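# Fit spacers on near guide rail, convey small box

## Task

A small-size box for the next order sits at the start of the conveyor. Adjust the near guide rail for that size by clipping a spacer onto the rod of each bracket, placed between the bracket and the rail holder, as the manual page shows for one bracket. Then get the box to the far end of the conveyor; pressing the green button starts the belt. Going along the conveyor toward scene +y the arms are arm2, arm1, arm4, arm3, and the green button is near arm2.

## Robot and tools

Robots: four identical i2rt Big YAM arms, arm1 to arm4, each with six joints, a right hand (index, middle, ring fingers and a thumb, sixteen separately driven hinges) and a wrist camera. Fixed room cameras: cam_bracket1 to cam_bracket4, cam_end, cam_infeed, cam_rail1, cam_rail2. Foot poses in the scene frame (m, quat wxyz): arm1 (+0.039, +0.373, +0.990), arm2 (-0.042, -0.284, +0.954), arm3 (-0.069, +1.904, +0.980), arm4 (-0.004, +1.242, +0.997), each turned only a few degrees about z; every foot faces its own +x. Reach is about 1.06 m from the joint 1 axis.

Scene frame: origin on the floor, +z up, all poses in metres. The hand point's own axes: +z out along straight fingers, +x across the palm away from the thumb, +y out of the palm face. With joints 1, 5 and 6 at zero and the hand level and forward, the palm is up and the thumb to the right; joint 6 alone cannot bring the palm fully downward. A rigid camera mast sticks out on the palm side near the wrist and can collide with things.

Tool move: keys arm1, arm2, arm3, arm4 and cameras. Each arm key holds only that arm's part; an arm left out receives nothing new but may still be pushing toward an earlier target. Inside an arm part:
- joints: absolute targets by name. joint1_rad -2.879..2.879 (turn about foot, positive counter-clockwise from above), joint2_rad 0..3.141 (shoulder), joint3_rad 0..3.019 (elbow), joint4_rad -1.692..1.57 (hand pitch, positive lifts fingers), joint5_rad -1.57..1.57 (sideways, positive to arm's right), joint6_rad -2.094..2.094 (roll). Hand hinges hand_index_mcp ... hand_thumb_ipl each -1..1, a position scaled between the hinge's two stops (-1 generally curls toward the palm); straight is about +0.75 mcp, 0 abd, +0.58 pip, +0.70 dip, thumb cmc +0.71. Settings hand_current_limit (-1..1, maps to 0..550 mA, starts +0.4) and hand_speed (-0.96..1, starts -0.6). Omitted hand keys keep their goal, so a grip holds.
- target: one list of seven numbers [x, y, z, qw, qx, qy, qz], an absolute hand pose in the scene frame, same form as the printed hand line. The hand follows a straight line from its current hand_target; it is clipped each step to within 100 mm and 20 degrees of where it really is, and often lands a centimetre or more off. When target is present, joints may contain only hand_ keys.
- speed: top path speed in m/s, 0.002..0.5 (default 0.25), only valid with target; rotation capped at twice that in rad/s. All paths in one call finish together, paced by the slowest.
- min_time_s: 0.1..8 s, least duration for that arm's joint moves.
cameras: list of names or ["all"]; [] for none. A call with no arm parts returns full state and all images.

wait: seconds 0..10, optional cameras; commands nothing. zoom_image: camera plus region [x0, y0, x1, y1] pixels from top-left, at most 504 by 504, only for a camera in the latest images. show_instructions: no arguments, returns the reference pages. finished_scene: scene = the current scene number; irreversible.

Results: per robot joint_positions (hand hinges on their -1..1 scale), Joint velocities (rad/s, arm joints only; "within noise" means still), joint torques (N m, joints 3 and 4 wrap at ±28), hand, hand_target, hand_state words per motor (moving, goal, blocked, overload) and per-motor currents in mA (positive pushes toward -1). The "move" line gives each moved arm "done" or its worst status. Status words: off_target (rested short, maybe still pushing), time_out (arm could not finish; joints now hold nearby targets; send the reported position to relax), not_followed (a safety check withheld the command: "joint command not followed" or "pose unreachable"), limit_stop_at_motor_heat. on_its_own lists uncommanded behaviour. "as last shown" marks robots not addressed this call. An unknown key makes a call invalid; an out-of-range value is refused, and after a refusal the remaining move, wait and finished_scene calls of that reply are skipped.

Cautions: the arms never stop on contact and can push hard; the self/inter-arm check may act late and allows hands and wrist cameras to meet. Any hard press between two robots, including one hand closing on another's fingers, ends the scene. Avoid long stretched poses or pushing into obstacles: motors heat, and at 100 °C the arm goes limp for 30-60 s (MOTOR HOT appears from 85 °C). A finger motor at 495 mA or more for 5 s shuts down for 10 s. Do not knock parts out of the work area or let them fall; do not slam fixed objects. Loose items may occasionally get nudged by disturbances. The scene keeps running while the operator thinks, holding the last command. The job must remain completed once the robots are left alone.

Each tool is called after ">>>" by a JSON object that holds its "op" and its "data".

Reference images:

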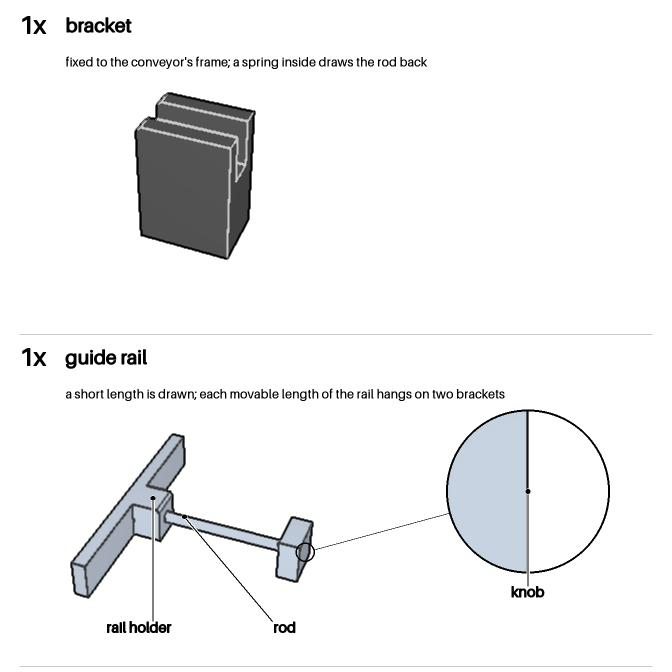

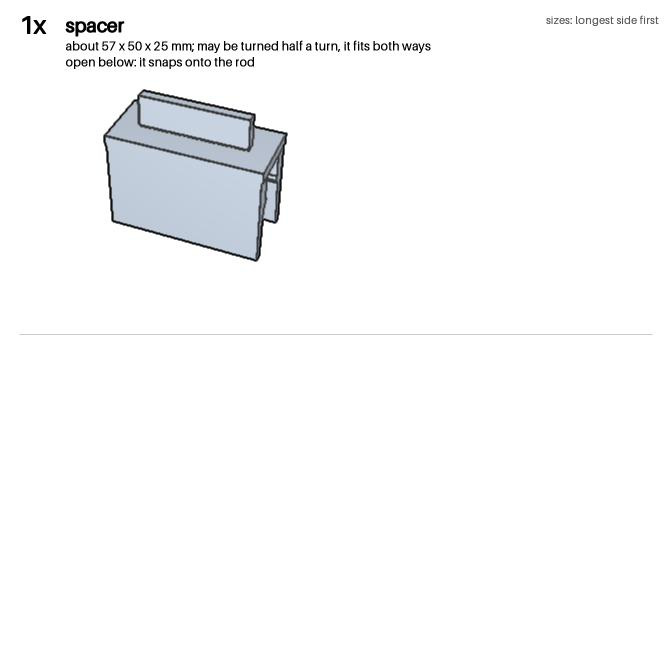

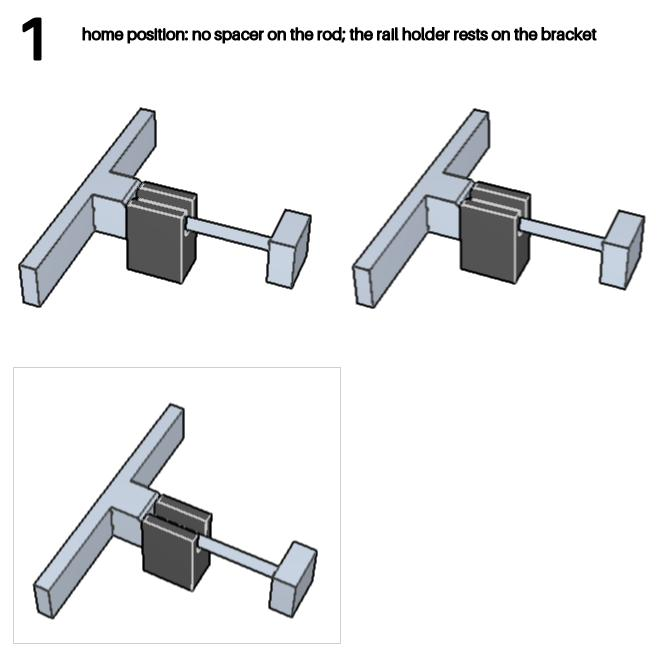

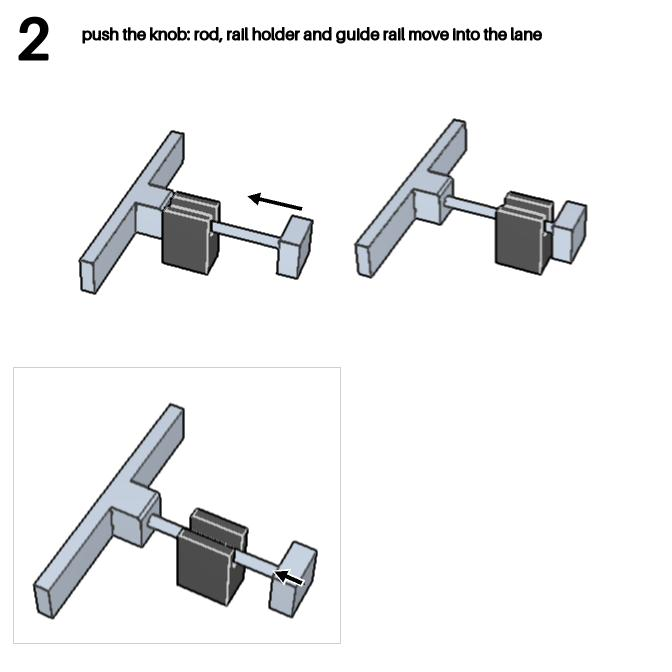

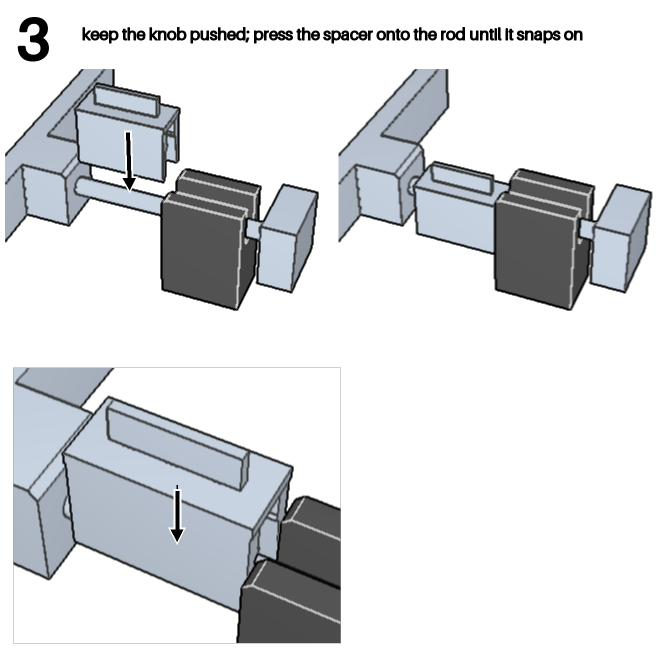

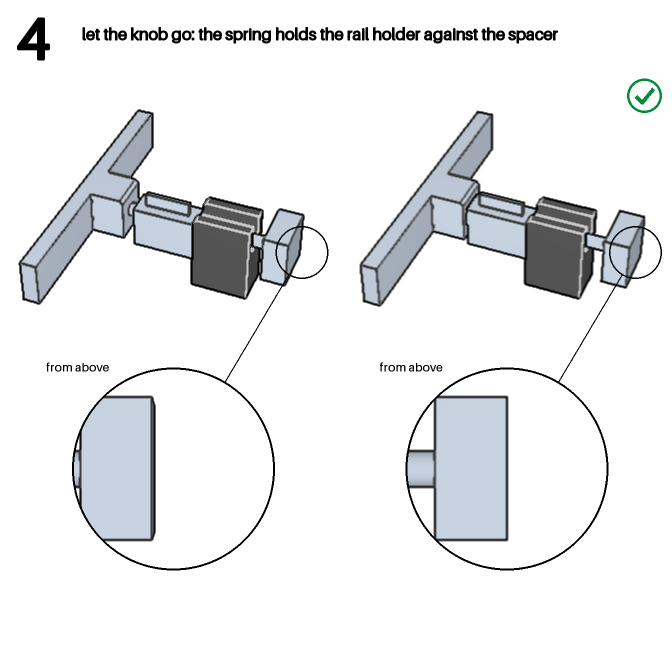

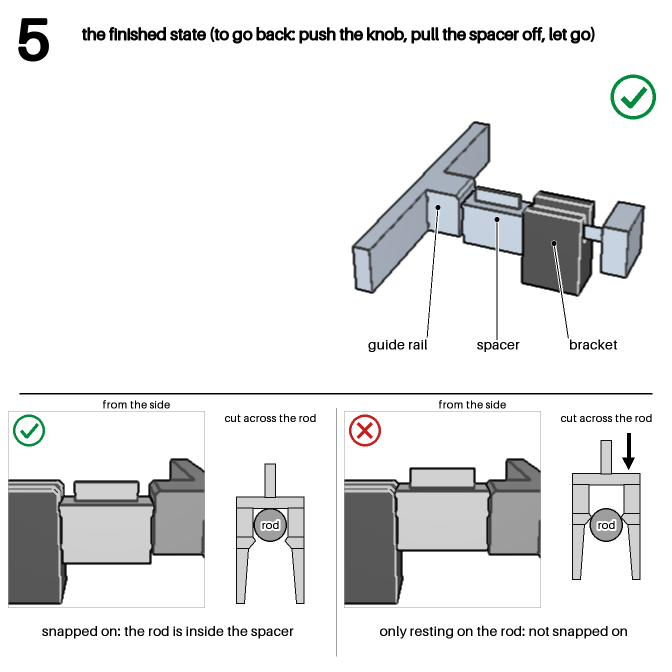

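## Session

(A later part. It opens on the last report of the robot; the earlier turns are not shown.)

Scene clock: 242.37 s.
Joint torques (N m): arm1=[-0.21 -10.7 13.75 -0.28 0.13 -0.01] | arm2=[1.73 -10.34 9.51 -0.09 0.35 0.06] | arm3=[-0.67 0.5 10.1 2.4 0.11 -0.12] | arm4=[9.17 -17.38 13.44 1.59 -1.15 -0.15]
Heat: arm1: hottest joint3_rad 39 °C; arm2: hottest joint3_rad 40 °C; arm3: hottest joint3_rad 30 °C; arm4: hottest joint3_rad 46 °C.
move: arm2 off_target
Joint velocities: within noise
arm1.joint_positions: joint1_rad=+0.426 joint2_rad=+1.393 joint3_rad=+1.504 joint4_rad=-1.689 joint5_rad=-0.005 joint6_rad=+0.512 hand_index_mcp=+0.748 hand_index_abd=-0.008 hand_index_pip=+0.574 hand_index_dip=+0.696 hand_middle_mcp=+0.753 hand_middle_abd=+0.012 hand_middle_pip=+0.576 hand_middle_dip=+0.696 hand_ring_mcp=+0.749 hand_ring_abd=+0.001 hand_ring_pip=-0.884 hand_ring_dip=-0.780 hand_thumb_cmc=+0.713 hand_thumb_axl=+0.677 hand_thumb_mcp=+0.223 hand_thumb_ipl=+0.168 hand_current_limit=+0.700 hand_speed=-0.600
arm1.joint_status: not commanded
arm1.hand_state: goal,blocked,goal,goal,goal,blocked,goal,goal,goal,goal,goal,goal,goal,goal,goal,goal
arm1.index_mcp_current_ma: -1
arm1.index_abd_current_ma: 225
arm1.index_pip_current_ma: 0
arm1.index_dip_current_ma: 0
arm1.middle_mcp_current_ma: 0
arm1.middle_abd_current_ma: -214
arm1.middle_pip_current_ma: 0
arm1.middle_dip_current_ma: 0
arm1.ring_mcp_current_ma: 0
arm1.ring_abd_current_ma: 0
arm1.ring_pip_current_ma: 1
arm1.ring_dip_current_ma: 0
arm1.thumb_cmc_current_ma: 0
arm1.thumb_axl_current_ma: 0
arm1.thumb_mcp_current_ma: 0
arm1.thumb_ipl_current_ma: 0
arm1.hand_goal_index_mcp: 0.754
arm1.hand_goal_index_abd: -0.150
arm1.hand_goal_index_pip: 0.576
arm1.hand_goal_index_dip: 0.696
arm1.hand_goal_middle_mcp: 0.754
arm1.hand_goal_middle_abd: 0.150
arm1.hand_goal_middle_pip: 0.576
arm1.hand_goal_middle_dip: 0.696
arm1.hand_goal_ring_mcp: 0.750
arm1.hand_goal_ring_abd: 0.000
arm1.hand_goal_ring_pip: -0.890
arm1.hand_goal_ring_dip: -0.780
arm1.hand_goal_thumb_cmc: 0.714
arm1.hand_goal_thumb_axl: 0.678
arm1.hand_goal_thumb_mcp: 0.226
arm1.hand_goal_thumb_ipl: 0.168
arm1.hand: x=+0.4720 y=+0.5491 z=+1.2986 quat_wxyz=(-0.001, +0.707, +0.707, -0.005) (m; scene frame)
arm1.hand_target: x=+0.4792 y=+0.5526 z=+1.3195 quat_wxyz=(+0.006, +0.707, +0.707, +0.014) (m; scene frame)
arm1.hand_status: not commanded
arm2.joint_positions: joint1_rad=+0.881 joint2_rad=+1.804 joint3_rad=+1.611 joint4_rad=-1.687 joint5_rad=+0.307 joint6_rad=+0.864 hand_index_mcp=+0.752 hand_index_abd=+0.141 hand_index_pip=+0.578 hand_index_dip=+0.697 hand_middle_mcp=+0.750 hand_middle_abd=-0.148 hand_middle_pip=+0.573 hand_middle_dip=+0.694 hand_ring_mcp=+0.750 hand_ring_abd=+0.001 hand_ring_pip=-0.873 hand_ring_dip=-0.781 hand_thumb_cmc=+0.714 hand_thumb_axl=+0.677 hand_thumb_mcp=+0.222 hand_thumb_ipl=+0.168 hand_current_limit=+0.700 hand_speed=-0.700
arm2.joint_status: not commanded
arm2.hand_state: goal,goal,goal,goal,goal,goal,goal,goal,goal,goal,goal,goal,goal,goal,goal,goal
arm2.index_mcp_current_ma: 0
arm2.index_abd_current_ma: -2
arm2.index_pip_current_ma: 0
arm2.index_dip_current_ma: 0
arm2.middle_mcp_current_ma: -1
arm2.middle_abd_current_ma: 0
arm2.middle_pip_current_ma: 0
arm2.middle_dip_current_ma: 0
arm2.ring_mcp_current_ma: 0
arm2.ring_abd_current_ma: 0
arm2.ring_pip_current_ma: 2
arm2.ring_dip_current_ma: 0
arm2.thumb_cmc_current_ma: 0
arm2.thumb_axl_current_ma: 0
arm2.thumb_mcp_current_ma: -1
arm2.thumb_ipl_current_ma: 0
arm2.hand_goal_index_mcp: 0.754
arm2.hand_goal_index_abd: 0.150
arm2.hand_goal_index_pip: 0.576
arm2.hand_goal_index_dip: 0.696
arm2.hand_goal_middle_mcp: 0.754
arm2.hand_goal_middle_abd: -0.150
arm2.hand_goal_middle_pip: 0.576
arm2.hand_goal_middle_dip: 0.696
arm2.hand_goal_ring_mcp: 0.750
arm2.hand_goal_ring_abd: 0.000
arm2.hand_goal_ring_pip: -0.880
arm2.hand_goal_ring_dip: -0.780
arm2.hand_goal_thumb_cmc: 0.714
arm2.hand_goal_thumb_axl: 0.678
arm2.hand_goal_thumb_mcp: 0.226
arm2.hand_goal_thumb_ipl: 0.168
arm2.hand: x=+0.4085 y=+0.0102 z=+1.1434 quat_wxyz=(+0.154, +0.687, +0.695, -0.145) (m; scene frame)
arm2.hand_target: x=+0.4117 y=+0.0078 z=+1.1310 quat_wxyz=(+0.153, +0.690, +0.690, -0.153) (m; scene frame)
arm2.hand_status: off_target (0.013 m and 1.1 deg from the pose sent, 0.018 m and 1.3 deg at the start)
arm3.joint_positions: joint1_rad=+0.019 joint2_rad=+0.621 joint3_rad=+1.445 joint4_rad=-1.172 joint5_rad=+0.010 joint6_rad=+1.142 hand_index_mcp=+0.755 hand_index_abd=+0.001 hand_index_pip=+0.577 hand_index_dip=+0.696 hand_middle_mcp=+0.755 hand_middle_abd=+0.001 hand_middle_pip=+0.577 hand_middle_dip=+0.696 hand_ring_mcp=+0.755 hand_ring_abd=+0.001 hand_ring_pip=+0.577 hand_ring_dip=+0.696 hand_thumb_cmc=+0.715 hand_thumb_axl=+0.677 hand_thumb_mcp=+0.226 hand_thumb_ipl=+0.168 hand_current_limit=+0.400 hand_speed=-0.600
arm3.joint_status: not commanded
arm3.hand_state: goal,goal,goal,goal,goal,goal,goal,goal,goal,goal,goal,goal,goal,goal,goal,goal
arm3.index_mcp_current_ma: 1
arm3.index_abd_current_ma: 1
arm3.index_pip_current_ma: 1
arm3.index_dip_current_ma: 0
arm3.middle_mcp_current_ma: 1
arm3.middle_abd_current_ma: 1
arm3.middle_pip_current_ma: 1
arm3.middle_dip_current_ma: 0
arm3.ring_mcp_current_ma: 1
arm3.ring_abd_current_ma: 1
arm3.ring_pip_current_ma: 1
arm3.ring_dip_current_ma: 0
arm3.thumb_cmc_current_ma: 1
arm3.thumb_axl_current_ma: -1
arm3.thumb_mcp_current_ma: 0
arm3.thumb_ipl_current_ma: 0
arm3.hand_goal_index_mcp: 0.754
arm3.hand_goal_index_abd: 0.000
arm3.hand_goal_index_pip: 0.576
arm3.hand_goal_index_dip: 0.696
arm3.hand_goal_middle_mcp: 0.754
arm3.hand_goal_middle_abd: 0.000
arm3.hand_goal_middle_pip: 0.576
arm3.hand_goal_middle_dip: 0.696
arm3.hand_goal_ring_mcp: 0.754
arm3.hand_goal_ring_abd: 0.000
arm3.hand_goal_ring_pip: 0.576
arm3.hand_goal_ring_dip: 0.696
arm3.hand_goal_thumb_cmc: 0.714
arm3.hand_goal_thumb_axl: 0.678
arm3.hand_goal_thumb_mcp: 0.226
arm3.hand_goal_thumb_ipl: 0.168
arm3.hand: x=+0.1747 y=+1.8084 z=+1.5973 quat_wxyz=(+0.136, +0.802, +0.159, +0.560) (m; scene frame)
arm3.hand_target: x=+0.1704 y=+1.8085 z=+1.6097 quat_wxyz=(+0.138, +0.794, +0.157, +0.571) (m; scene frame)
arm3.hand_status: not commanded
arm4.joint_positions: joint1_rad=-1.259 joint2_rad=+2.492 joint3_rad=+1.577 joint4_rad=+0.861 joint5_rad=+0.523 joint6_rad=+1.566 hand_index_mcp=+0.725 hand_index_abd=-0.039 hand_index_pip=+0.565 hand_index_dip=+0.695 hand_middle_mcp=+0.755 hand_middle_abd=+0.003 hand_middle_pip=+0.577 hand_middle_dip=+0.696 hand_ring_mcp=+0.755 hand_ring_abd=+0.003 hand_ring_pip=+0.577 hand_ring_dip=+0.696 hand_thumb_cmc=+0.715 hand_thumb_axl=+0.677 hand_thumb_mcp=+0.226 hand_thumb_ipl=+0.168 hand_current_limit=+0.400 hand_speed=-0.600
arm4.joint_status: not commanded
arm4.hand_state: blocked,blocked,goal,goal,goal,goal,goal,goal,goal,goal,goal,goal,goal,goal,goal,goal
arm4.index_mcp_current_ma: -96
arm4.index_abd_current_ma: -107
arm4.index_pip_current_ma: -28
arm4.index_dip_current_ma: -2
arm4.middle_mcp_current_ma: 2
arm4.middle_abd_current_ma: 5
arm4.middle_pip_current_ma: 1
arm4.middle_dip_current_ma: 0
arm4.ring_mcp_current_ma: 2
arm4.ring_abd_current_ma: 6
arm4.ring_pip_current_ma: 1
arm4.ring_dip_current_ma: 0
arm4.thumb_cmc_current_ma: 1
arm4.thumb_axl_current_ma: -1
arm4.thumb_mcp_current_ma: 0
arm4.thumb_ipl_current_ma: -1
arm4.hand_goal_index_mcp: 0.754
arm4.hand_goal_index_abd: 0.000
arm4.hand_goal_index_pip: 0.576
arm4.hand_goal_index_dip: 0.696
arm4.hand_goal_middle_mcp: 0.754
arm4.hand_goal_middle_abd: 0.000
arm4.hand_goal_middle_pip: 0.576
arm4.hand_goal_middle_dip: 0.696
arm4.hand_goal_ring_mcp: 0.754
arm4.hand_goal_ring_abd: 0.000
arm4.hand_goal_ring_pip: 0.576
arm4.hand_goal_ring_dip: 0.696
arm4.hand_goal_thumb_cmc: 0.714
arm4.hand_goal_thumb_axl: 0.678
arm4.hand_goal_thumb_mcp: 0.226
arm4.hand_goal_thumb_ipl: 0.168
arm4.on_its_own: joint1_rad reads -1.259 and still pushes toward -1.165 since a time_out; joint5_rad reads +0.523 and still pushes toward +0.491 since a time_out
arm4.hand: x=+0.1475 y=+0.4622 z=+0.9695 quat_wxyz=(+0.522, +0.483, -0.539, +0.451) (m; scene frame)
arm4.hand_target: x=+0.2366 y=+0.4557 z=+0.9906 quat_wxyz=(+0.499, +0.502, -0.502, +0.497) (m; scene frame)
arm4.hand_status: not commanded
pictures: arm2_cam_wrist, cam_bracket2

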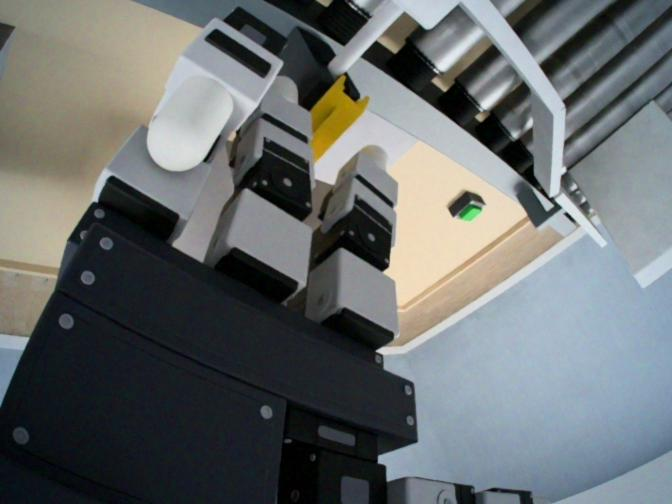

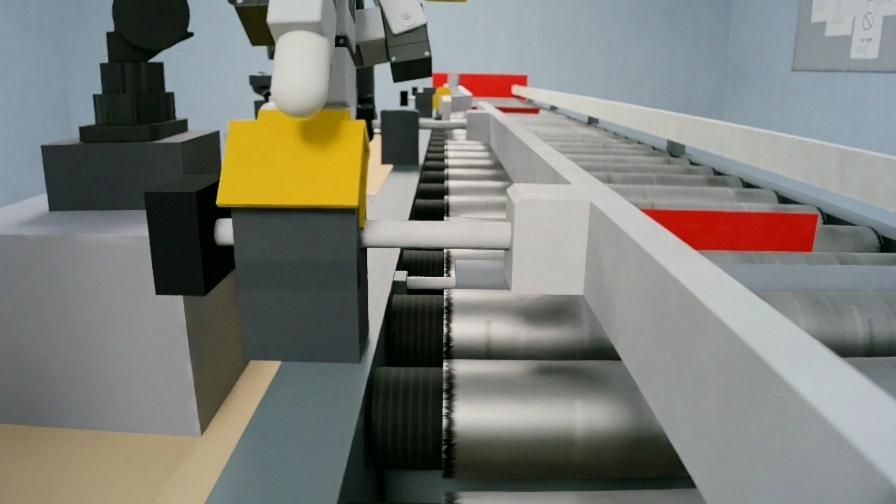

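>>> {"op": "move", "data": {"arm2": {"target": [0.4130, 0.0060, 1.1260, 0.153, 0.690, 0.690, -0.153], "speed": 0.05}, "cameras": ["cam_bracket2", "arm2_cam_wrist"]}}

>>> {"op": "zoom_image", "data": {"camera": "cam_bracket2", "region": [195, 50, 395, 210]}}

Scene clock: 243.43 s.
Joint torques (N m): arm1=[-0.03 -10.64 13.78 -0.25 0.14 0.01] | arm2=[0.73 -9.47 9.29 -0.38 0.42 0.05] | arm3=[-0.67 0.56 10.1 2.4 0.11 -0.12] | arm4=[9.17 -17.32 13.42 1.57 -1.14 -0.14]
Heat: arm1: hottest joint3_rad 39 °C; arm2: hottest joint3_rad 40 °C; arm3: hottest joint3_rad 30 °C; arm4: hottest joint3_rad 46 °C.
move: arm2 off_target
Joint velocities: within noise
arm1, arm3, arm4: as last shown
arm2.joint_positions: joint1_rad=+0.878 joint2_rad=+1.804 joint3_rad=+1.600 joint4_rad=-1.673 joint5_rad=+0.307 joint6_rad=+0.864 hand_index_mcp=+0.752 hand_index_abd=+0.141 hand_index_pip=+0.578 hand_index_dip=+0.697 hand_middle_mcp=+0.750 hand_middle_abd=-0.148 hand_middle_pip=+0.573 hand_middle_dip=+0.694 hand_ring_mcp=+0.750 hand_ring_abd=+0.001 hand_ring_pip=-0.873 hand_ring_dip=-0.781 hand_thumb_cmc=+0.714 hand_thumb_axl=+0.677 hand_thumb_mcp=+0.222 hand_thumb_ipl=+0.168 hand_current_limit=+0.700 hand_speed=-0.700
arm2.joint_status: not commanded
arm2.hand_state: goal,goal,goal,goal,goal,goal,goal,goal,goal,goal,goal,goal,goal,goal,goal,goal
arm2.index_mcp_current_ma: 0
arm2.index_abd_current_ma: -2
arm2.index_pip_current_ma: 0
arm2.index_dip_current_ma: 0
arm2.middle_mcp_current_ma: -1
arm2.middle_abd_current_ma: 0
arm2.middle_pip_current_ma: 0
arm2.middle_dip_current_ma: 0
arm2.ring_mcp_current_ma: 0
arm2.ring_abd_current_ma: 0
arm2.ring_pip_current_ma: 2
arm2.ring_dip_current_ma: 0
arm2.thumb_cmc_current_ma: 0
arm2.thumb_axl_current_ma: 0
arm2.thumb_mcp_current_ma: -1
arm2.thumb_ipl_current_ma: 0
arm2.hand_goal_index_mcp: 0.754
arm2.hand_goal_index_abd: 0.150
arm2.hand_goal_index_pip: 0.576
arm2.hand_goal_index_dip: 0.696
arm2.hand_goal_middle_mcp: 0.754
arm2.hand_goal_middle_abd: -0.150
arm2.hand_goal_middle_pip: 0.576
arm2.hand_goal_middle_dip: 0.696
arm2.hand_goal_ring_mcp: 0.750
arm2.hand_goal_ring_abd: 0.000
arm2.hand_goal_ring_pip: -0.880
arm2.hand_goal_ring_dip: -0.780
arm2.hand_goal_thumb_cmc: 0.714
arm2.hand_goal_thumb_axl: 0.678
arm2.hand_goal_thumb_mcp: 0.226
arm2.hand_goal_thumb_ipl: 0.168
arm2.hand: x=+0.4094 y=+0.0085 z=+1.1392 quat_wxyz=(+0.154, +0.689, +0.694, -0.144) (m; scene frame)
arm2.hand_target: x=+0.4126 y=+0.0059 z=+1.1260 quat_wxyz=(+0.153, +0.690, +0.690, -0.153) (m; scene frame)
arm2.hand_status: off_target (0.014 m and 1.1 deg from the pose sent, 0.019 m and 1.1 deg at the start)
arm4.on_its_own: joint1_rad reads -1.259 and still pushes toward -1.165 since a time_out; joint5_rad reads +0.523 and still pushes toward +0.491 since a time_out
pictures: arm2_cam_wrist, cam_bracket2

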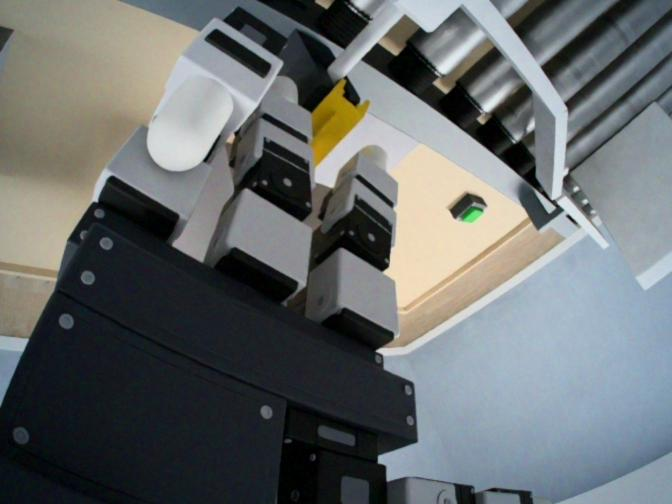

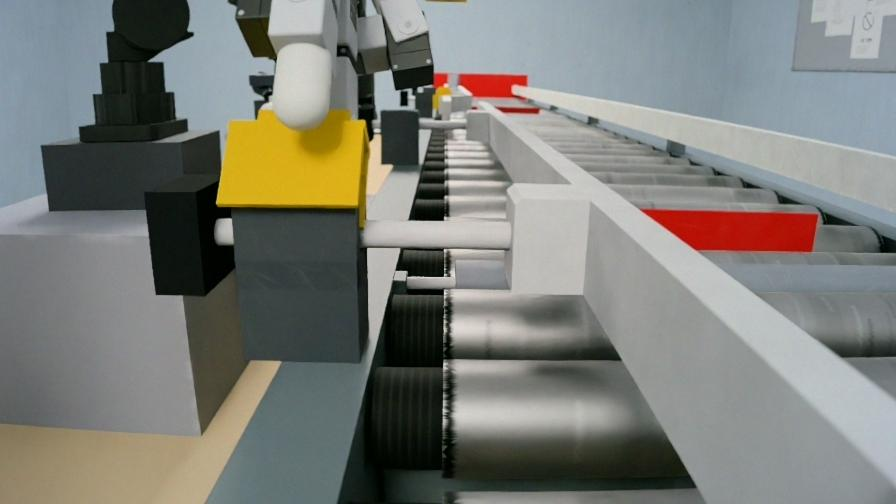

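Scaled by 2.520 from the camera's 896x504 image, which has a finer 1280x720 frame.

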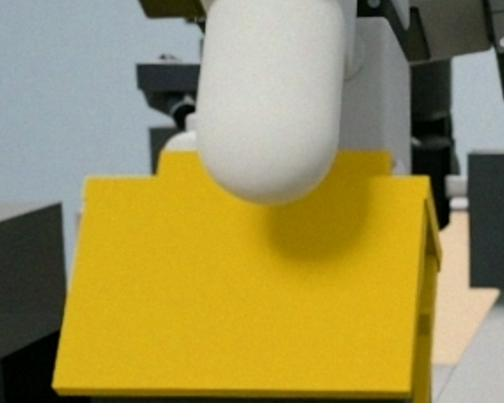

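>>> {"op": "move", "data": {"arm2": {"target": [0.4120, 0.0040, 1.1210, 0.153, 0.690, 0.690, -0.153], "speed": 0.05, "joints": {"hand_index_abd": 0.05, "hand_middle_abd": -0.05, "hand_speed": -0.9}}}}

>>> {"op": "move", "data": {"arm2": {"joints": {"hand_index_abd": -0.15, "hand_middle_abd": 0.15}}, "cameras": ["cam_bracket2", "arm2_cam_wrist"]}}

>>> {"op": "zoom_image", "data": {"camera": "cam_bracket2", "region": [195, 50, 395, 210]}}

>>> {"op": "zoom_image", "data": {"camera": "arm2_cam_wrist", "region": [210, 0, 430, 200]}}

Scene clock: 244.57 s.
Joint torques (N m): arm1=[-0.03 -10.87 13.79 -0.21 0.14 0.01] | arm2=[1.85 -10.34 9.31 0.02 0.43 0] | arm3=[-0.67 0.56 10.1 2.4 0.1 -0.12] | arm4=[9.11 -17.26 13.48 1.57 -1.14 -0.15]
Heat: arm1: hottest joint3_rad 39 °C; arm2: hottest joint3_rad 40 °C; arm3: hottest joint3_rad 30 °C; arm4: hottest joint3_rad 46 °C.
move: arm2 off_target
Joint velocities: within noise
arm1, arm3, arm4: as last shown
arm2.joint_positions: joint1_rad=+0.877 joint2_rad=+1.804 joint3_rad=+1.583 joint4_rad=-1.658 joint5_rad=+0.307 joint6_rad=+0.864 hand_index_mcp=+0.752 hand_index_abd=+0.051 hand_index_pip=+0.578 hand_index_dip=+0.697 hand_middle_mcp=+0.750 hand_middle_abd=-0.057 hand_middle_pip=+0.573 hand_middle_dip=+0.694 hand_ring_mcp=+0.750 hand_ring_abd=+0.001 hand_ring_pip=-0.873 hand_ring_dip=-0.781 hand_thumb_cmc=+0.714 hand_thumb_axl=+0.677 hand_thumb_mcp=+0.222 hand_thumb_ipl=+0.168 hand_current_limit=+0.700 hand_speed=-0.900
arm2.joint_status: all done
arm2.hand_state: goal,goal,goal,goal,goal,goal,goal,goal,goal,goal,goal,goal,goal,goal,goal,goal
arm2.index_mcp_current_ma: 0
arm2.index_abd_current_ma: 0
arm2.index_pip_current_ma: 0
arm2.index_dip_current_ma: 0
arm2.middle_mcp_current_ma: -1
arm2.middle_abd_current_ma: -1
arm2.middle_pip_current_ma: 0
arm2.middle_dip_current_ma: 0
arm2.ring_mcp_current_ma: 0
arm2.ring_abd_current_ma: 0
arm2.ring_pip_current_ma: 2
arm2.ring_dip_current_ma: 0
arm2.thumb_cmc_current_ma: 0
arm2.thumb_axl_current_ma: 0
arm2.thumb_mcp_current_ma: -1
arm2.thumb_ipl_current_ma: 0
arm2.hand_goal_index_mcp: 0.754
arm2.hand_goal_index_abd: 0.050
arm2.hand_goal_index_pip: 0.576
arm2.hand_goal_index_dip: 0.696
arm2.hand_goal_middle_mcp: 0.754
arm2.hand_goal_middle_abd: -0.050
arm2.hand_goal_middle_pip: 0.576
arm2.hand_goal_middle_dip: 0.696
arm2.hand_goal_ring_mcp: 0.750
arm2.hand_goal_ring_abd: 0.000
arm2.hand_goal_ring_pip: -0.880
arm2.hand_goal_ring_dip: -0.780
arm2.hand_goal_thumb_cmc: 0.714
arm2.hand_goal_thumb_axl: 0.678
arm2.hand_goal_thumb_mcp: 0.226
arm2.hand_goal_thumb_ipl: 0.168
arm2.hand: x=+0.4084 y=+0.0067 z=+1.1330 quat_wxyz=(+0.153, +0.689, +0.693, -0.145) (m; scene frame)
arm2.hand_target: x=+0.4118 y=+0.0038 z=+1.1210 quat_wxyz=(+0.153, +0.690, +0.690, -0.153) (m; scene frame)
arm2.hand_status: off_target (0.013 m and 1.0 deg from the pose sent, 0.019 m and 1.1 deg at the start)
arm4.on_its_own: joint1_rad reads -1.259 and still pushes toward -1.165 since a time_out; joint5_rad reads +0.523 and still pushes toward +0.491 since a time_out
pictures: none

Scene clock: 245.43 s.
Joint torques (N m): arm1=[-0.38 -10.64 13.75 -0.14 0.14 0.02] | arm2=[1.08 -8.94 9.33 -0.29 0.42 -0.01] | arm3=[-0.62 0.56 10.1 2.39 0.1 -0.12] | arm4=[9.17 -17.32 13.46 1.57 -1.15 -0.14]
Heat: arm1: hottest joint3_rad 39 °C; arm2: hottest joint3_rad 40 °C; arm3: hottest joint3_rad 30 °C; arm4: hottest joint3_rad 46 °C.
move: arm2 off_target
Joint velocities: within noise
arm1, arm3, arm4: as last shown
arm2.joint_positions: joint1_rad=+0.877 joint2_rad=+1.804 joint3_rad=+1.583 joint4_rad=-1.658 joint5_rad=+0.307 joint6_rad=+0.864 hand_index_mcp=+0.752 hand_index_abd=+0.007 hand_index_pip=+0.578 hand_index_dip=+0.697 hand_middle_mcp=+0.750 hand_middle_abd=-0.002 hand_middle_pip=+0.573 hand_middle_dip=+0.694 hand_ring_mcp=+0.750 hand_ring_abd=+0.001 hand_ring_pip=-0.873 hand_ring_dip=-0.781 hand_thumb_cmc=+0.714 hand_thumb_axl=+0.677 hand_thumb_mcp=+0.222 hand_thumb_ipl=+0.168 hand_current_limit=+0.700 hand_speed=-0.900
arm2.joint_status: hand_index_abd off_target (ended at +0.007, target -0.150); hand_middle_abd off_target (ended at -0.002, target +0.150)
arm2.hand_state: goal,blocked,goal,goal,goal,blocked,goal,goal,goal,goal,goal,goal,goal,goal,goal,goal
arm2.index_mcp_current_ma: 0
arm2.index_abd_current_ma: 337
arm2.index_pip_current_ma: 0
arm2.index_dip_current_ma: 0
arm2.middle_mcp_current_ma: -1
arm2.middle_abd_current_ma: -321
arm2.middle_pip_current_ma: 0
arm2.middle_dip_current_ma: 0
arm2.ring_mcp_current_ma: 0
arm2.ring_abd_current_ma: 0
arm2.ring_pip_current_ma: 2
arm2.ring_dip_current_ma: 0
arm2.thumb_cmc_current_ma: 0
arm2.thumb_axl_current_ma: 0
arm2.thumb_mcp_current_ma: -1
arm2.thumb_ipl_current_ma: 0
arm2.hand_goal_index_mcp: 0.754
arm2.hand_goal_index_abd: -0.150
arm2.hand_goal_index_pip: 0.576
arm2.hand_goal_index_dip: 0.696
arm2.hand_goal_middle_mcp: 0.754
arm2.hand_goal_middle_abd: 0.150
arm2.hand_goal_middle_pip: 0.576
arm2.hand_goal_middle_dip: 0.696
arm2.hand_goal_ring_mcp: 0.750
arm2.hand_goal_ring_abd: 0.000
arm2.hand_goal_ring_pip: -0.880
arm2.hand_goal_ring_dip: -0.780
arm2.hand_goal_thumb_cmc: 0.714
arm2.hand_goal_thumb_axl: 0.678
arm2.hand_goal_thumb_mcp: 0.226
arm2.hand_goal_thumb_ipl: 0.168
arm2.hand: x=+0.4084 y=+0.0067 z=+1.1330 quat_wxyz=(+0.153, +0.689, +0.693, -0.145) (m; scene frame)
arm2.hand_target: x=+0.4118 y=+0.0038 z=+1.1210 quat_wxyz=(+0.153, +0.690, +0.690, -0.153) (m; scene frame)
arm2.hand_status: not commanded
arm4.on_its_own: joint1_rad reads -1.259 and still pushes toward -1.165 since a time_out; joint5_rad reads +0.523 and still pushes toward +0.491 since a time_out
pictures: arm2_cam_wrist, cam_bracket2

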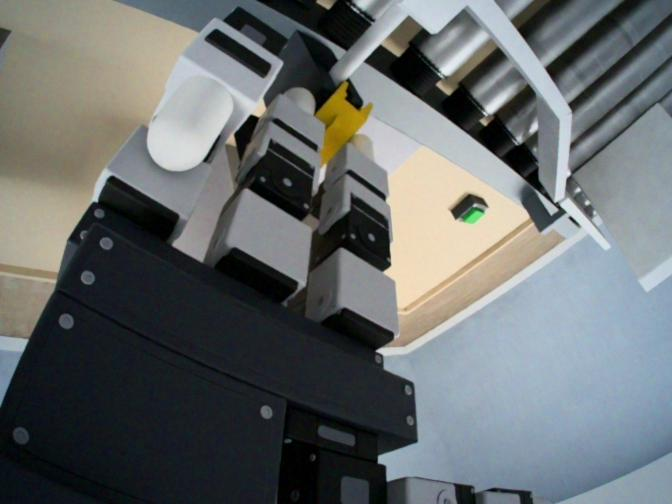

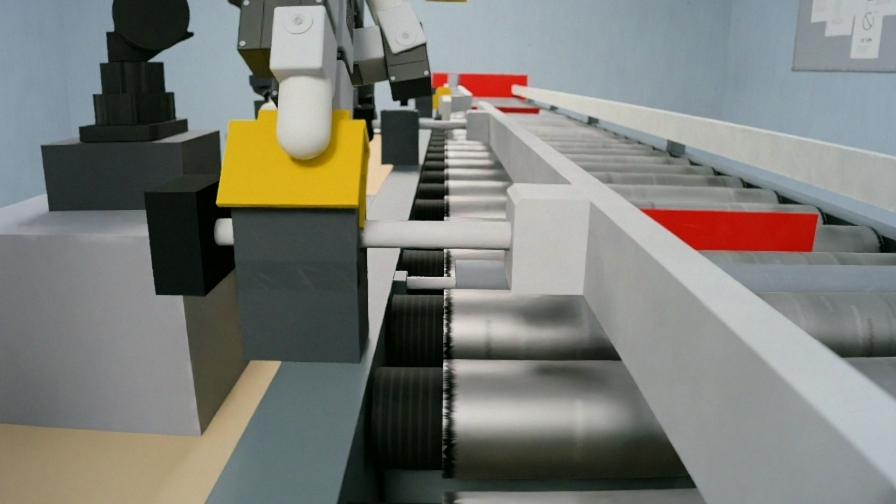

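Scaled by 2.520 from the camera's 896x504 image, which has a finer 1280x720 frame.

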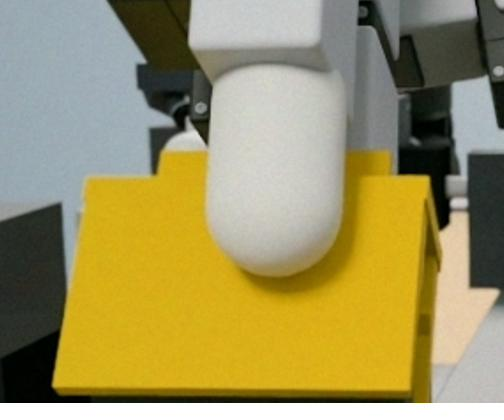

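Scaled by 2.291 from the camera's 672x504 image, which has a finer 960x720 frame.

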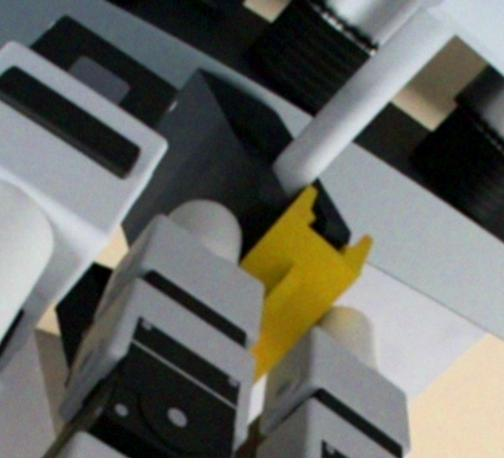

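>>> {"op": "move", "data": {"arm2": {"target": [0.4180, 0.0080, 1.1900, 0.1228, 0.6964, 0.6964, -0.1228], "speed": 0.15}, "cameras": ["cam_bracket2", "arm2_cam_wrist"]}}

>>> {"op": "zoom_image", "data": {"camera": "cam_bracket2", "region": [195, 0, 445, 210]}}

Scene clock: 246.80 s.
Joint torques (N m): arm1=[-0.26 -10.52 13.76 -0.27 0.17 0.02] | arm2=[1.49 -9.99 13.48 -0.84 0.3 -0.17] | arm3=[-0.67 0.5 10.1 2.39 0.1 -0.12] | arm4=[9.23 -17.44 13.44 1.58 -1.15 -0.14]
Heat: arm1: hottest joint3_rad 39 °C; arm2: hottest joint3_rad 40 °C; arm3: hottest joint3_rad 30 °C; arm4: hottest joint3_rad 46 °C.
move: arm2 off_target
Joint velocities: within noise
arm1, arm3, arm4: as last shown
arm2.joint_positions: joint1_rad=+0.858 joint2_rad=+1.735 joint3_rad=+1.635 joint4_rad=-1.697 joint5_rad=+0.264 joint6_rad=+0.831 hand_index_mcp=+0.753 hand_index_abd=-0.001 hand_index_pip=+0.574 hand_index_dip=+0.695 hand_middle_mcp=+0.746 hand_middle_abd=+0.005 hand_middle_pip=+0.570 hand_middle_dip=+0.694 hand_ring_mcp=+0.750 hand_ring_abd=+0.001 hand_ring_pip=-0.873 hand_ring_dip=-0.781 hand_thumb_cmc=+0.714 hand_thumb_axl=+0.677 hand_thumb_mcp=+0.222 hand_thumb_ipl=+0.168 hand_current_limit=+0.700 hand_speed=-0.900
arm2.joint_status: not commanded
arm2.hand_state: goal,blocked,goal,goal,goal,blocked,goal,goal,goal,goal,goal,goal,goal,goal,goal,goal
arm2.index_mcp_current_ma: 0
arm2.index_abd_current_ma: 307
arm2.index_pip_current_ma: 0
arm2.index_dip_current_ma: 0
arm2.middle_mcp_current_ma: -3
arm2.middle_abd_current_ma: -294
arm2.middle_pip_current_ma: -1
arm2.middle_dip_current_ma: 0
arm2.ring_mcp_current_ma: 0
arm2.ring_abd_current_ma: 0
arm2.ring_pip_current_ma: 2
arm2.ring_dip_current_ma: 0
arm2.thumb_cmc_current_ma: 0
arm2.thumb_axl_current_ma: 0
arm2.thumb_mcp_current_ma: -1
arm2.thumb_ipl_current_ma: 0
arm2.hand_goal_index_mcp: 0.754
arm2.hand_goal_index_abd: -0.150
arm2.hand_goal_index_pip: 0.576
arm2.hand_goal_index_dip: 0.696
arm2.hand_goal_middle_mcp: 0.754
arm2.hand_goal_middle_abd: 0.150
arm2.hand_goal_middle_pip: 0.576
arm2.hand_goal_middle_dip: 0.696
arm2.hand_goal_ring_mcp: 0.750
arm2.hand_goal_ring_abd: 0.000
arm2.hand_goal_ring_pip: -0.880
arm2.hand_goal_ring_dip: -0.780
arm2.hand_goal_thumb_cmc: 0.714
arm2.hand_goal_thumb_axl: 0.678
arm2.hand_goal_thumb_mcp: 0.226
arm2.hand_goal_thumb_ipl: 0.168
arm2.hand: x=+0.4101 y=+0.0044 z=+1.1803 quat_wxyz=(+0.128, +0.696, +0.698, -0.110) (m; scene frame)
arm2.hand_target: x=+0.4176 y=+0.0077 z=+1.1897 quat_wxyz=(+0.126, +0.695, +0.700, -0.103) (m; scene frame)
arm2.hand_status: off_target (0.013 m and 1.6 deg from the pose sent, 0.058 m and 4.4 deg at the start; a joint's target at an end of its range on 23 of 32 steps)
arm4.on_its_own: joint1_rad reads -1.259 and still pushes toward -1.165 since a time_out; joint5_rad reads +0.523 and still pushes toward +0.491 since a time_out
pictures: arm2_cam_wrist, cam_bracket2

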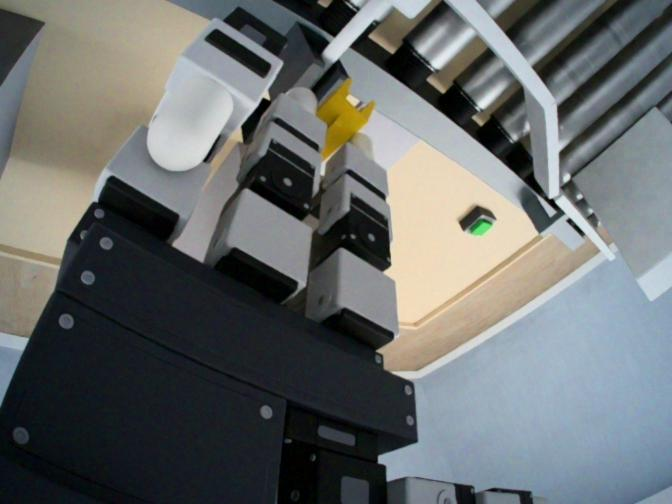

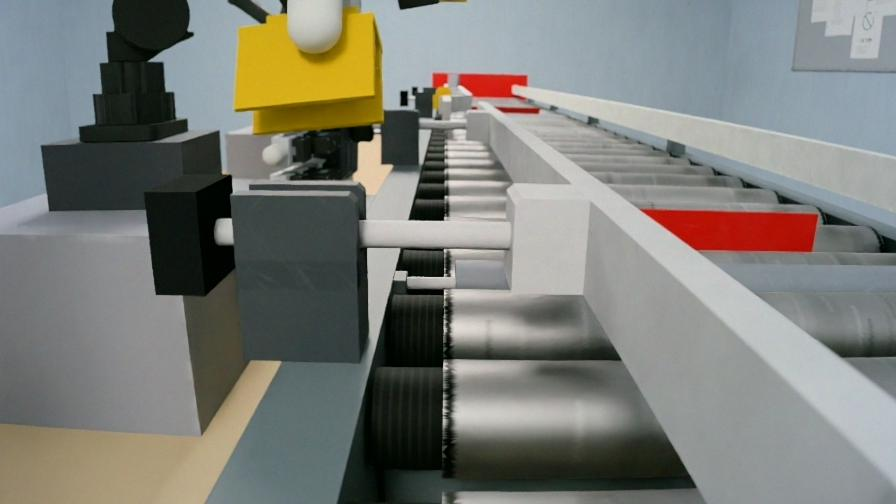

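Scaled by 2.016 from the camera's 896x504 image, which has a finer 1280x720 frame.

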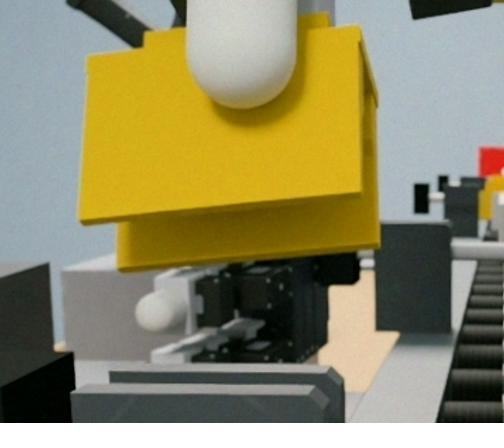

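>>> {"op": "move", "data": {"arm2": {"target": [0.473, -0.034, 1.205, 0, 0.7071, 0.7071, 0], "speed": 0.12}, "cameras": ["cam_bracket2", "arm2_cam_wrist"]}}

Scene clock: 249.50 s.
Joint torques (N m): arm1=[-0.09 -10.7 13.79 -0.2 0.14 0.03] | arm2=[2.2 -10.58 13.19 0.5 0 -0.21] | arm3=[-0.62 0.5 10.11 2.39 0.1 -0.12] | arm4=[9.23 -17.32 13.45 1.61 -1.14 -0.14]
Heat: arm1: hottest joint3_rad 39 °C; arm2: hottest joint3_rad 40 °C; arm3: hottest joint3_rad 30 °C; arm4: hottest joint3_rad 46 °C.
move: arm2 off_target
Joint velocities: within noise
arm1, arm3, arm4: as last shown
arm2.joint_positions: joint1_rad=+0.634 joint2_rad=+1.669 joint3_rad=+1.635 joint4_rad=-1.575 joint5_rad=+0.014 joint6_rad=+0.589 hand_index_mcp=+0.753 hand_index_abd=-0.001 hand_index_pip=+0.575 hand_index_dip=+0.695 hand_middle_mcp=+0.746 hand_middle_abd=+0.006 hand_middle_pip=+0.570 hand_middle_dip=+0.694 hand_ring_mcp=+0.750 hand_ring_abd=+0.001 hand_ring_pip=-0.873 hand_ring_dip=-0.781 hand_thumb_cmc=+0.714 hand_thumb_axl=+0.677 hand_thumb_mcp=+0.222 hand_thumb_ipl=+0.168 hand_current_limit=+0.700 hand_speed=-0.900
arm2.joint_status: not commanded
arm2.hand_state: goal,blocked,goal,goal,goal,blocked,goal,goal,goal,goal,goal,goal,goal,goal,goal,goal
arm2.index_mcp_current_ma: 0
arm2.index_abd_current_ma: 307
arm2.index_pip_current_ma: 0
arm2.index_dip_current_ma: 0
arm2.middle_mcp_current_ma: -3
arm2.middle_abd_current_ma: -291
arm2.middle_pip_current_ma: -1
arm2.middle_dip_current_ma: 0
arm2.ring_mcp_current_ma: 0
arm2.ring_abd_current_ma: 0
arm2.ring_pip_current_ma: 2
arm2.ring_dip_current_ma: 0
arm2.thumb_cmc_current_ma: 0
arm2.thumb_axl_current_ma: 0
arm2.thumb_mcp_current_ma: -1
arm2.thumb_ipl_current_ma: 0
arm2.hand_goal_index_mcp: 0.754
arm2.hand_goal_index_abd: -0.150
arm2.hand_goal_index_pip: 0.576
arm2.hand_goal_index_dip: 0.696
arm2.hand_goal_middle_mcp: 0.754
arm2.hand_goal_middle_abd: 0.150
arm2.hand_goal_middle_pip: 0.576
arm2.hand_goal_middle_dip: 0.696
arm2.hand_goal_ring_mcp: 0.750
arm2.hand_goal_ring_abd: 0.000
arm2.hand_goal_ring_pip: -0.880
arm2.hand_goal_ring_dip: -0.780
arm2.hand_goal_thumb_cmc: 0.714
arm2.hand_goal_thumb_axl: 0.678
arm2.hand_goal_thumb_mcp: 0.226
arm2.hand_goal_thumb_ipl: 0.168
arm2.hand: x=+0.4651 y=-0.0389 z=+1.1882 quat_wxyz=(-0.003, +0.711, +0.703, -0.023) (m; scene frame)
arm2.hand_target: x=+0.4725 y=-0.0342 z=+1.2051 quat_wxyz=(+0.000, +0.707, +0.707, +0.000) (m; scene frame)
arm2.hand_status: off_target (0.019 m and 2.7 deg from the pose sent, 0.078 m and 19.5 deg at the start)
arm4.on_its_own: joint1_rad reads -1.259 and still pushes toward -1.165 since a time_out; joint5_rad reads +0.523 and still pushes toward +0.491 since a time_out
pictures: arm2_cam_wrist, cam_bracket2

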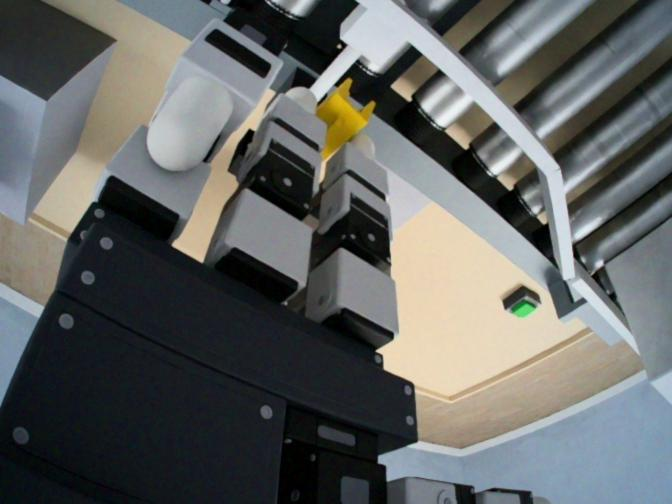

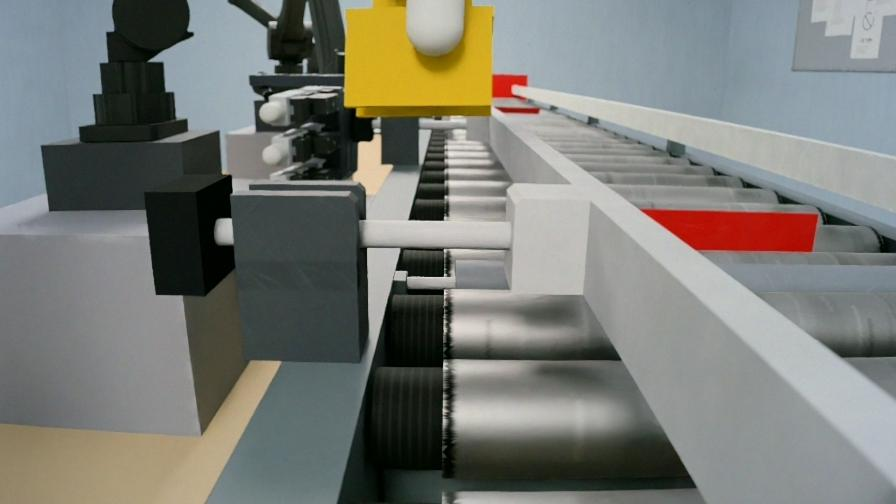

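>>> {"op": "zoom_image", "data": {"camera": "cam_bracket2", "region": [300, 0, 560, 260]}}

>>> {"op": "zoom_image", "data": {"camera": "arm2_cam_wrist", "region": [240, 40, 440, 190]}}

Scaled by 1.938 from the camera's 896x504 image, which has a finer 1280x720 frame.

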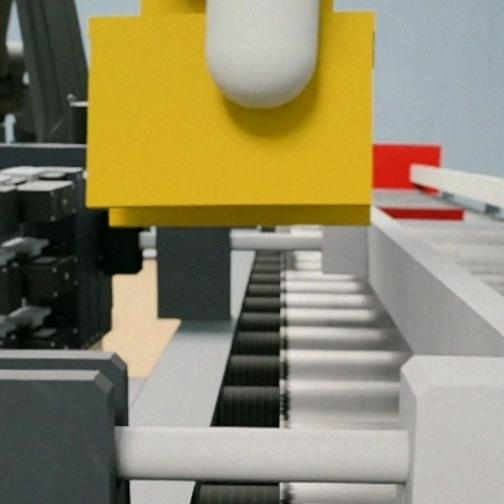

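Scaled by 2.520 from the camera's 672x504 image, which has a finer 960x720 frame.

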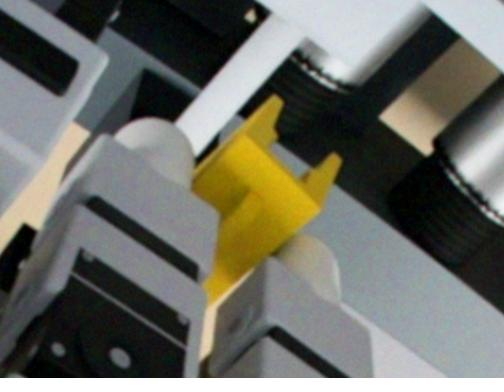

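>>> {"op": "move", "data": {"arm2": {"target": [0.478, -0.0575, 1.200, -0.0678, 0.7038, 0.7038, 0.0678], "speed": 0.1}, "cameras": ["cam_bracket2"]}}

>>> {"op": "zoom_image", "data": {"camera": "cam_bracket2", "region": [300, 0, 560, 260]}}

Scene clock: 251.97 s.
Joint torques (N m): arm1=[-0.21 -10.7 13.82 -0.28 0.16 0] | arm2=[1.67 -10.7 10.62 0.99 -0.23 -0.19] | arm3=[-0.67 0.56 10.1 2.4 0.1 -0.13] | arm4=[9.29 -17.32 13.42 1.54 -1.15 -0.14]
Heat: arm1: hottest joint3_rad 39 °C; arm2: hottest joint3_rad 40 °C; arm3: hottest joint3_rad 30 °C; arm4: hottest joint3_rad 46 °C.
move: arm2 done
Joint velocities: within noise
arm1, arm3, arm4: as last shown
arm2.joint_positions: joint1_rad=+0.532 joint2_rad=+1.589 joint3_rad=+1.557 joint4_rad=-1.459 joint5_rad=-0.158 joint6_rad=+0.490 hand_index_mcp=+0.753 hand_index_abd=-0.001 hand_index_pip=+0.575 hand_index_dip=+0.695 hand_middle_mcp=+0.746 hand_middle_abd=+0.006 hand_middle_pip=+0.570 hand_middle_dip=+0.694 hand_ring_mcp=+0.750 hand_ring_abd=+0.001 hand_ring_pip=-0.873 hand_ring_dip=-0.781 hand_thumb_cmc=+0.714 hand_thumb_axl=+0.677 hand_thumb_mcp=+0.222 hand_thumb_ipl=+0.168 hand_current_limit=+0.700 hand_speed=-0.900
arm2.joint_status: not commanded
arm2.hand_state: goal,blocked,goal,goal,goal,blocked,goal,goal,goal,goal,goal,goal,goal,goal,goal,goal
arm2.index_mcp_current_ma: 0
arm2.index_abd_current_ma: 307
arm2.index_pip_current_ma: 0
arm2.index_dip_current_ma: 0
arm2.middle_mcp_current_ma: -3
arm2.middle_abd_current_ma: -290
arm2.middle_pip_current_ma: -1
arm2.middle_dip_current_ma: 0
arm2.ring_mcp_current_ma: 0
arm2.ring_abd_current_ma: 0
arm2.ring_pip_current_ma: 2
arm2.ring_dip_current_ma: 0
arm2.thumb_cmc_current_ma: 0
arm2.thumb_axl_current_ma: 0
arm2.thumb_mcp_current_ma: -1
arm2.thumb_ipl_current_ma: 0
arm2.hand_goal_index_mcp: 0.754
arm2.hand_goal_index_abd: -0.150
arm2.hand_goal_index_pip: 0.576
arm2.hand_goal_index_dip: 0.696
arm2.hand_goal_middle_mcp: 0.754
arm2.hand_goal_middle_abd: 0.150
arm2.hand_goal_middle_pip: 0.576
arm2.hand_goal_middle_dip: 0.696
arm2.hand_goal_ring_mcp: 0.750
arm2.hand_goal_ring_abd: 0.000
arm2.hand_goal_ring_pip: -0.880
arm2.hand_goal_ring_dip: -0.780
arm2.hand_goal_thumb_cmc: 0.714
arm2.hand_goal_thumb_axl: 0.678
arm2.hand_goal_thumb_mcp: 0.226
arm2.hand_goal_thumb_ipl: 0.168
arm2.hand: x=+0.4762 y=-0.0568 z=+1.1954 quat_wxyz=(-0.070, +0.708, +0.701, +0.058) (m; scene frame)
arm2.hand_target: x=+0.4780 y=-0.0576 z=+1.1999 quat_wxyz=(-0.068, +0.704, +0.704, +0.068) (m; scene frame)
arm2.hand_status: done (0.005 m and 1.2 deg from the pose sent, 0.025 m and 12.8 deg at the start)
arm4.on_its_own: joint1_rad reads -1.259 and still pushes toward -1.165 since a time_out; joint5_rad reads +0.523 and still pushes toward +0.491 since a time_out
pictures: cam_bracket2

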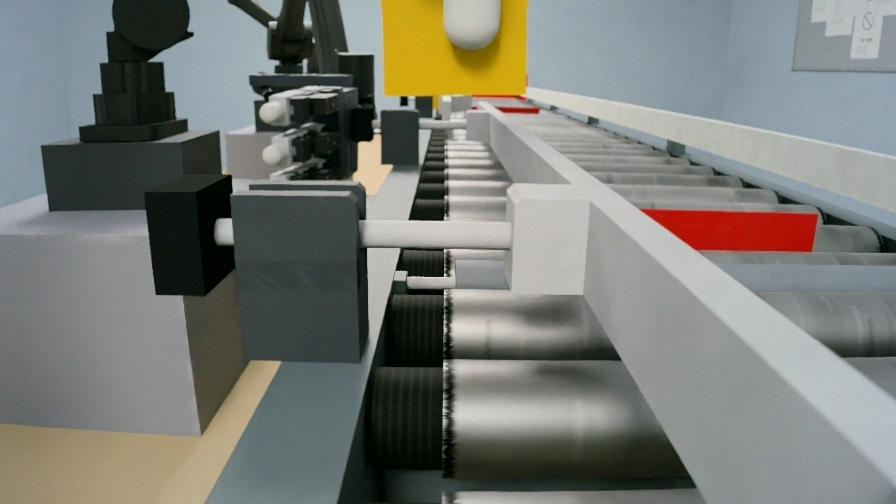

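Scaled by 1.938 from the camera's 896x504 image, which has a finer 1280x720 frame.

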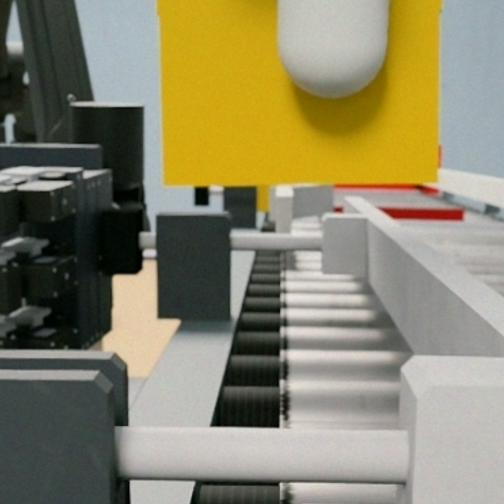

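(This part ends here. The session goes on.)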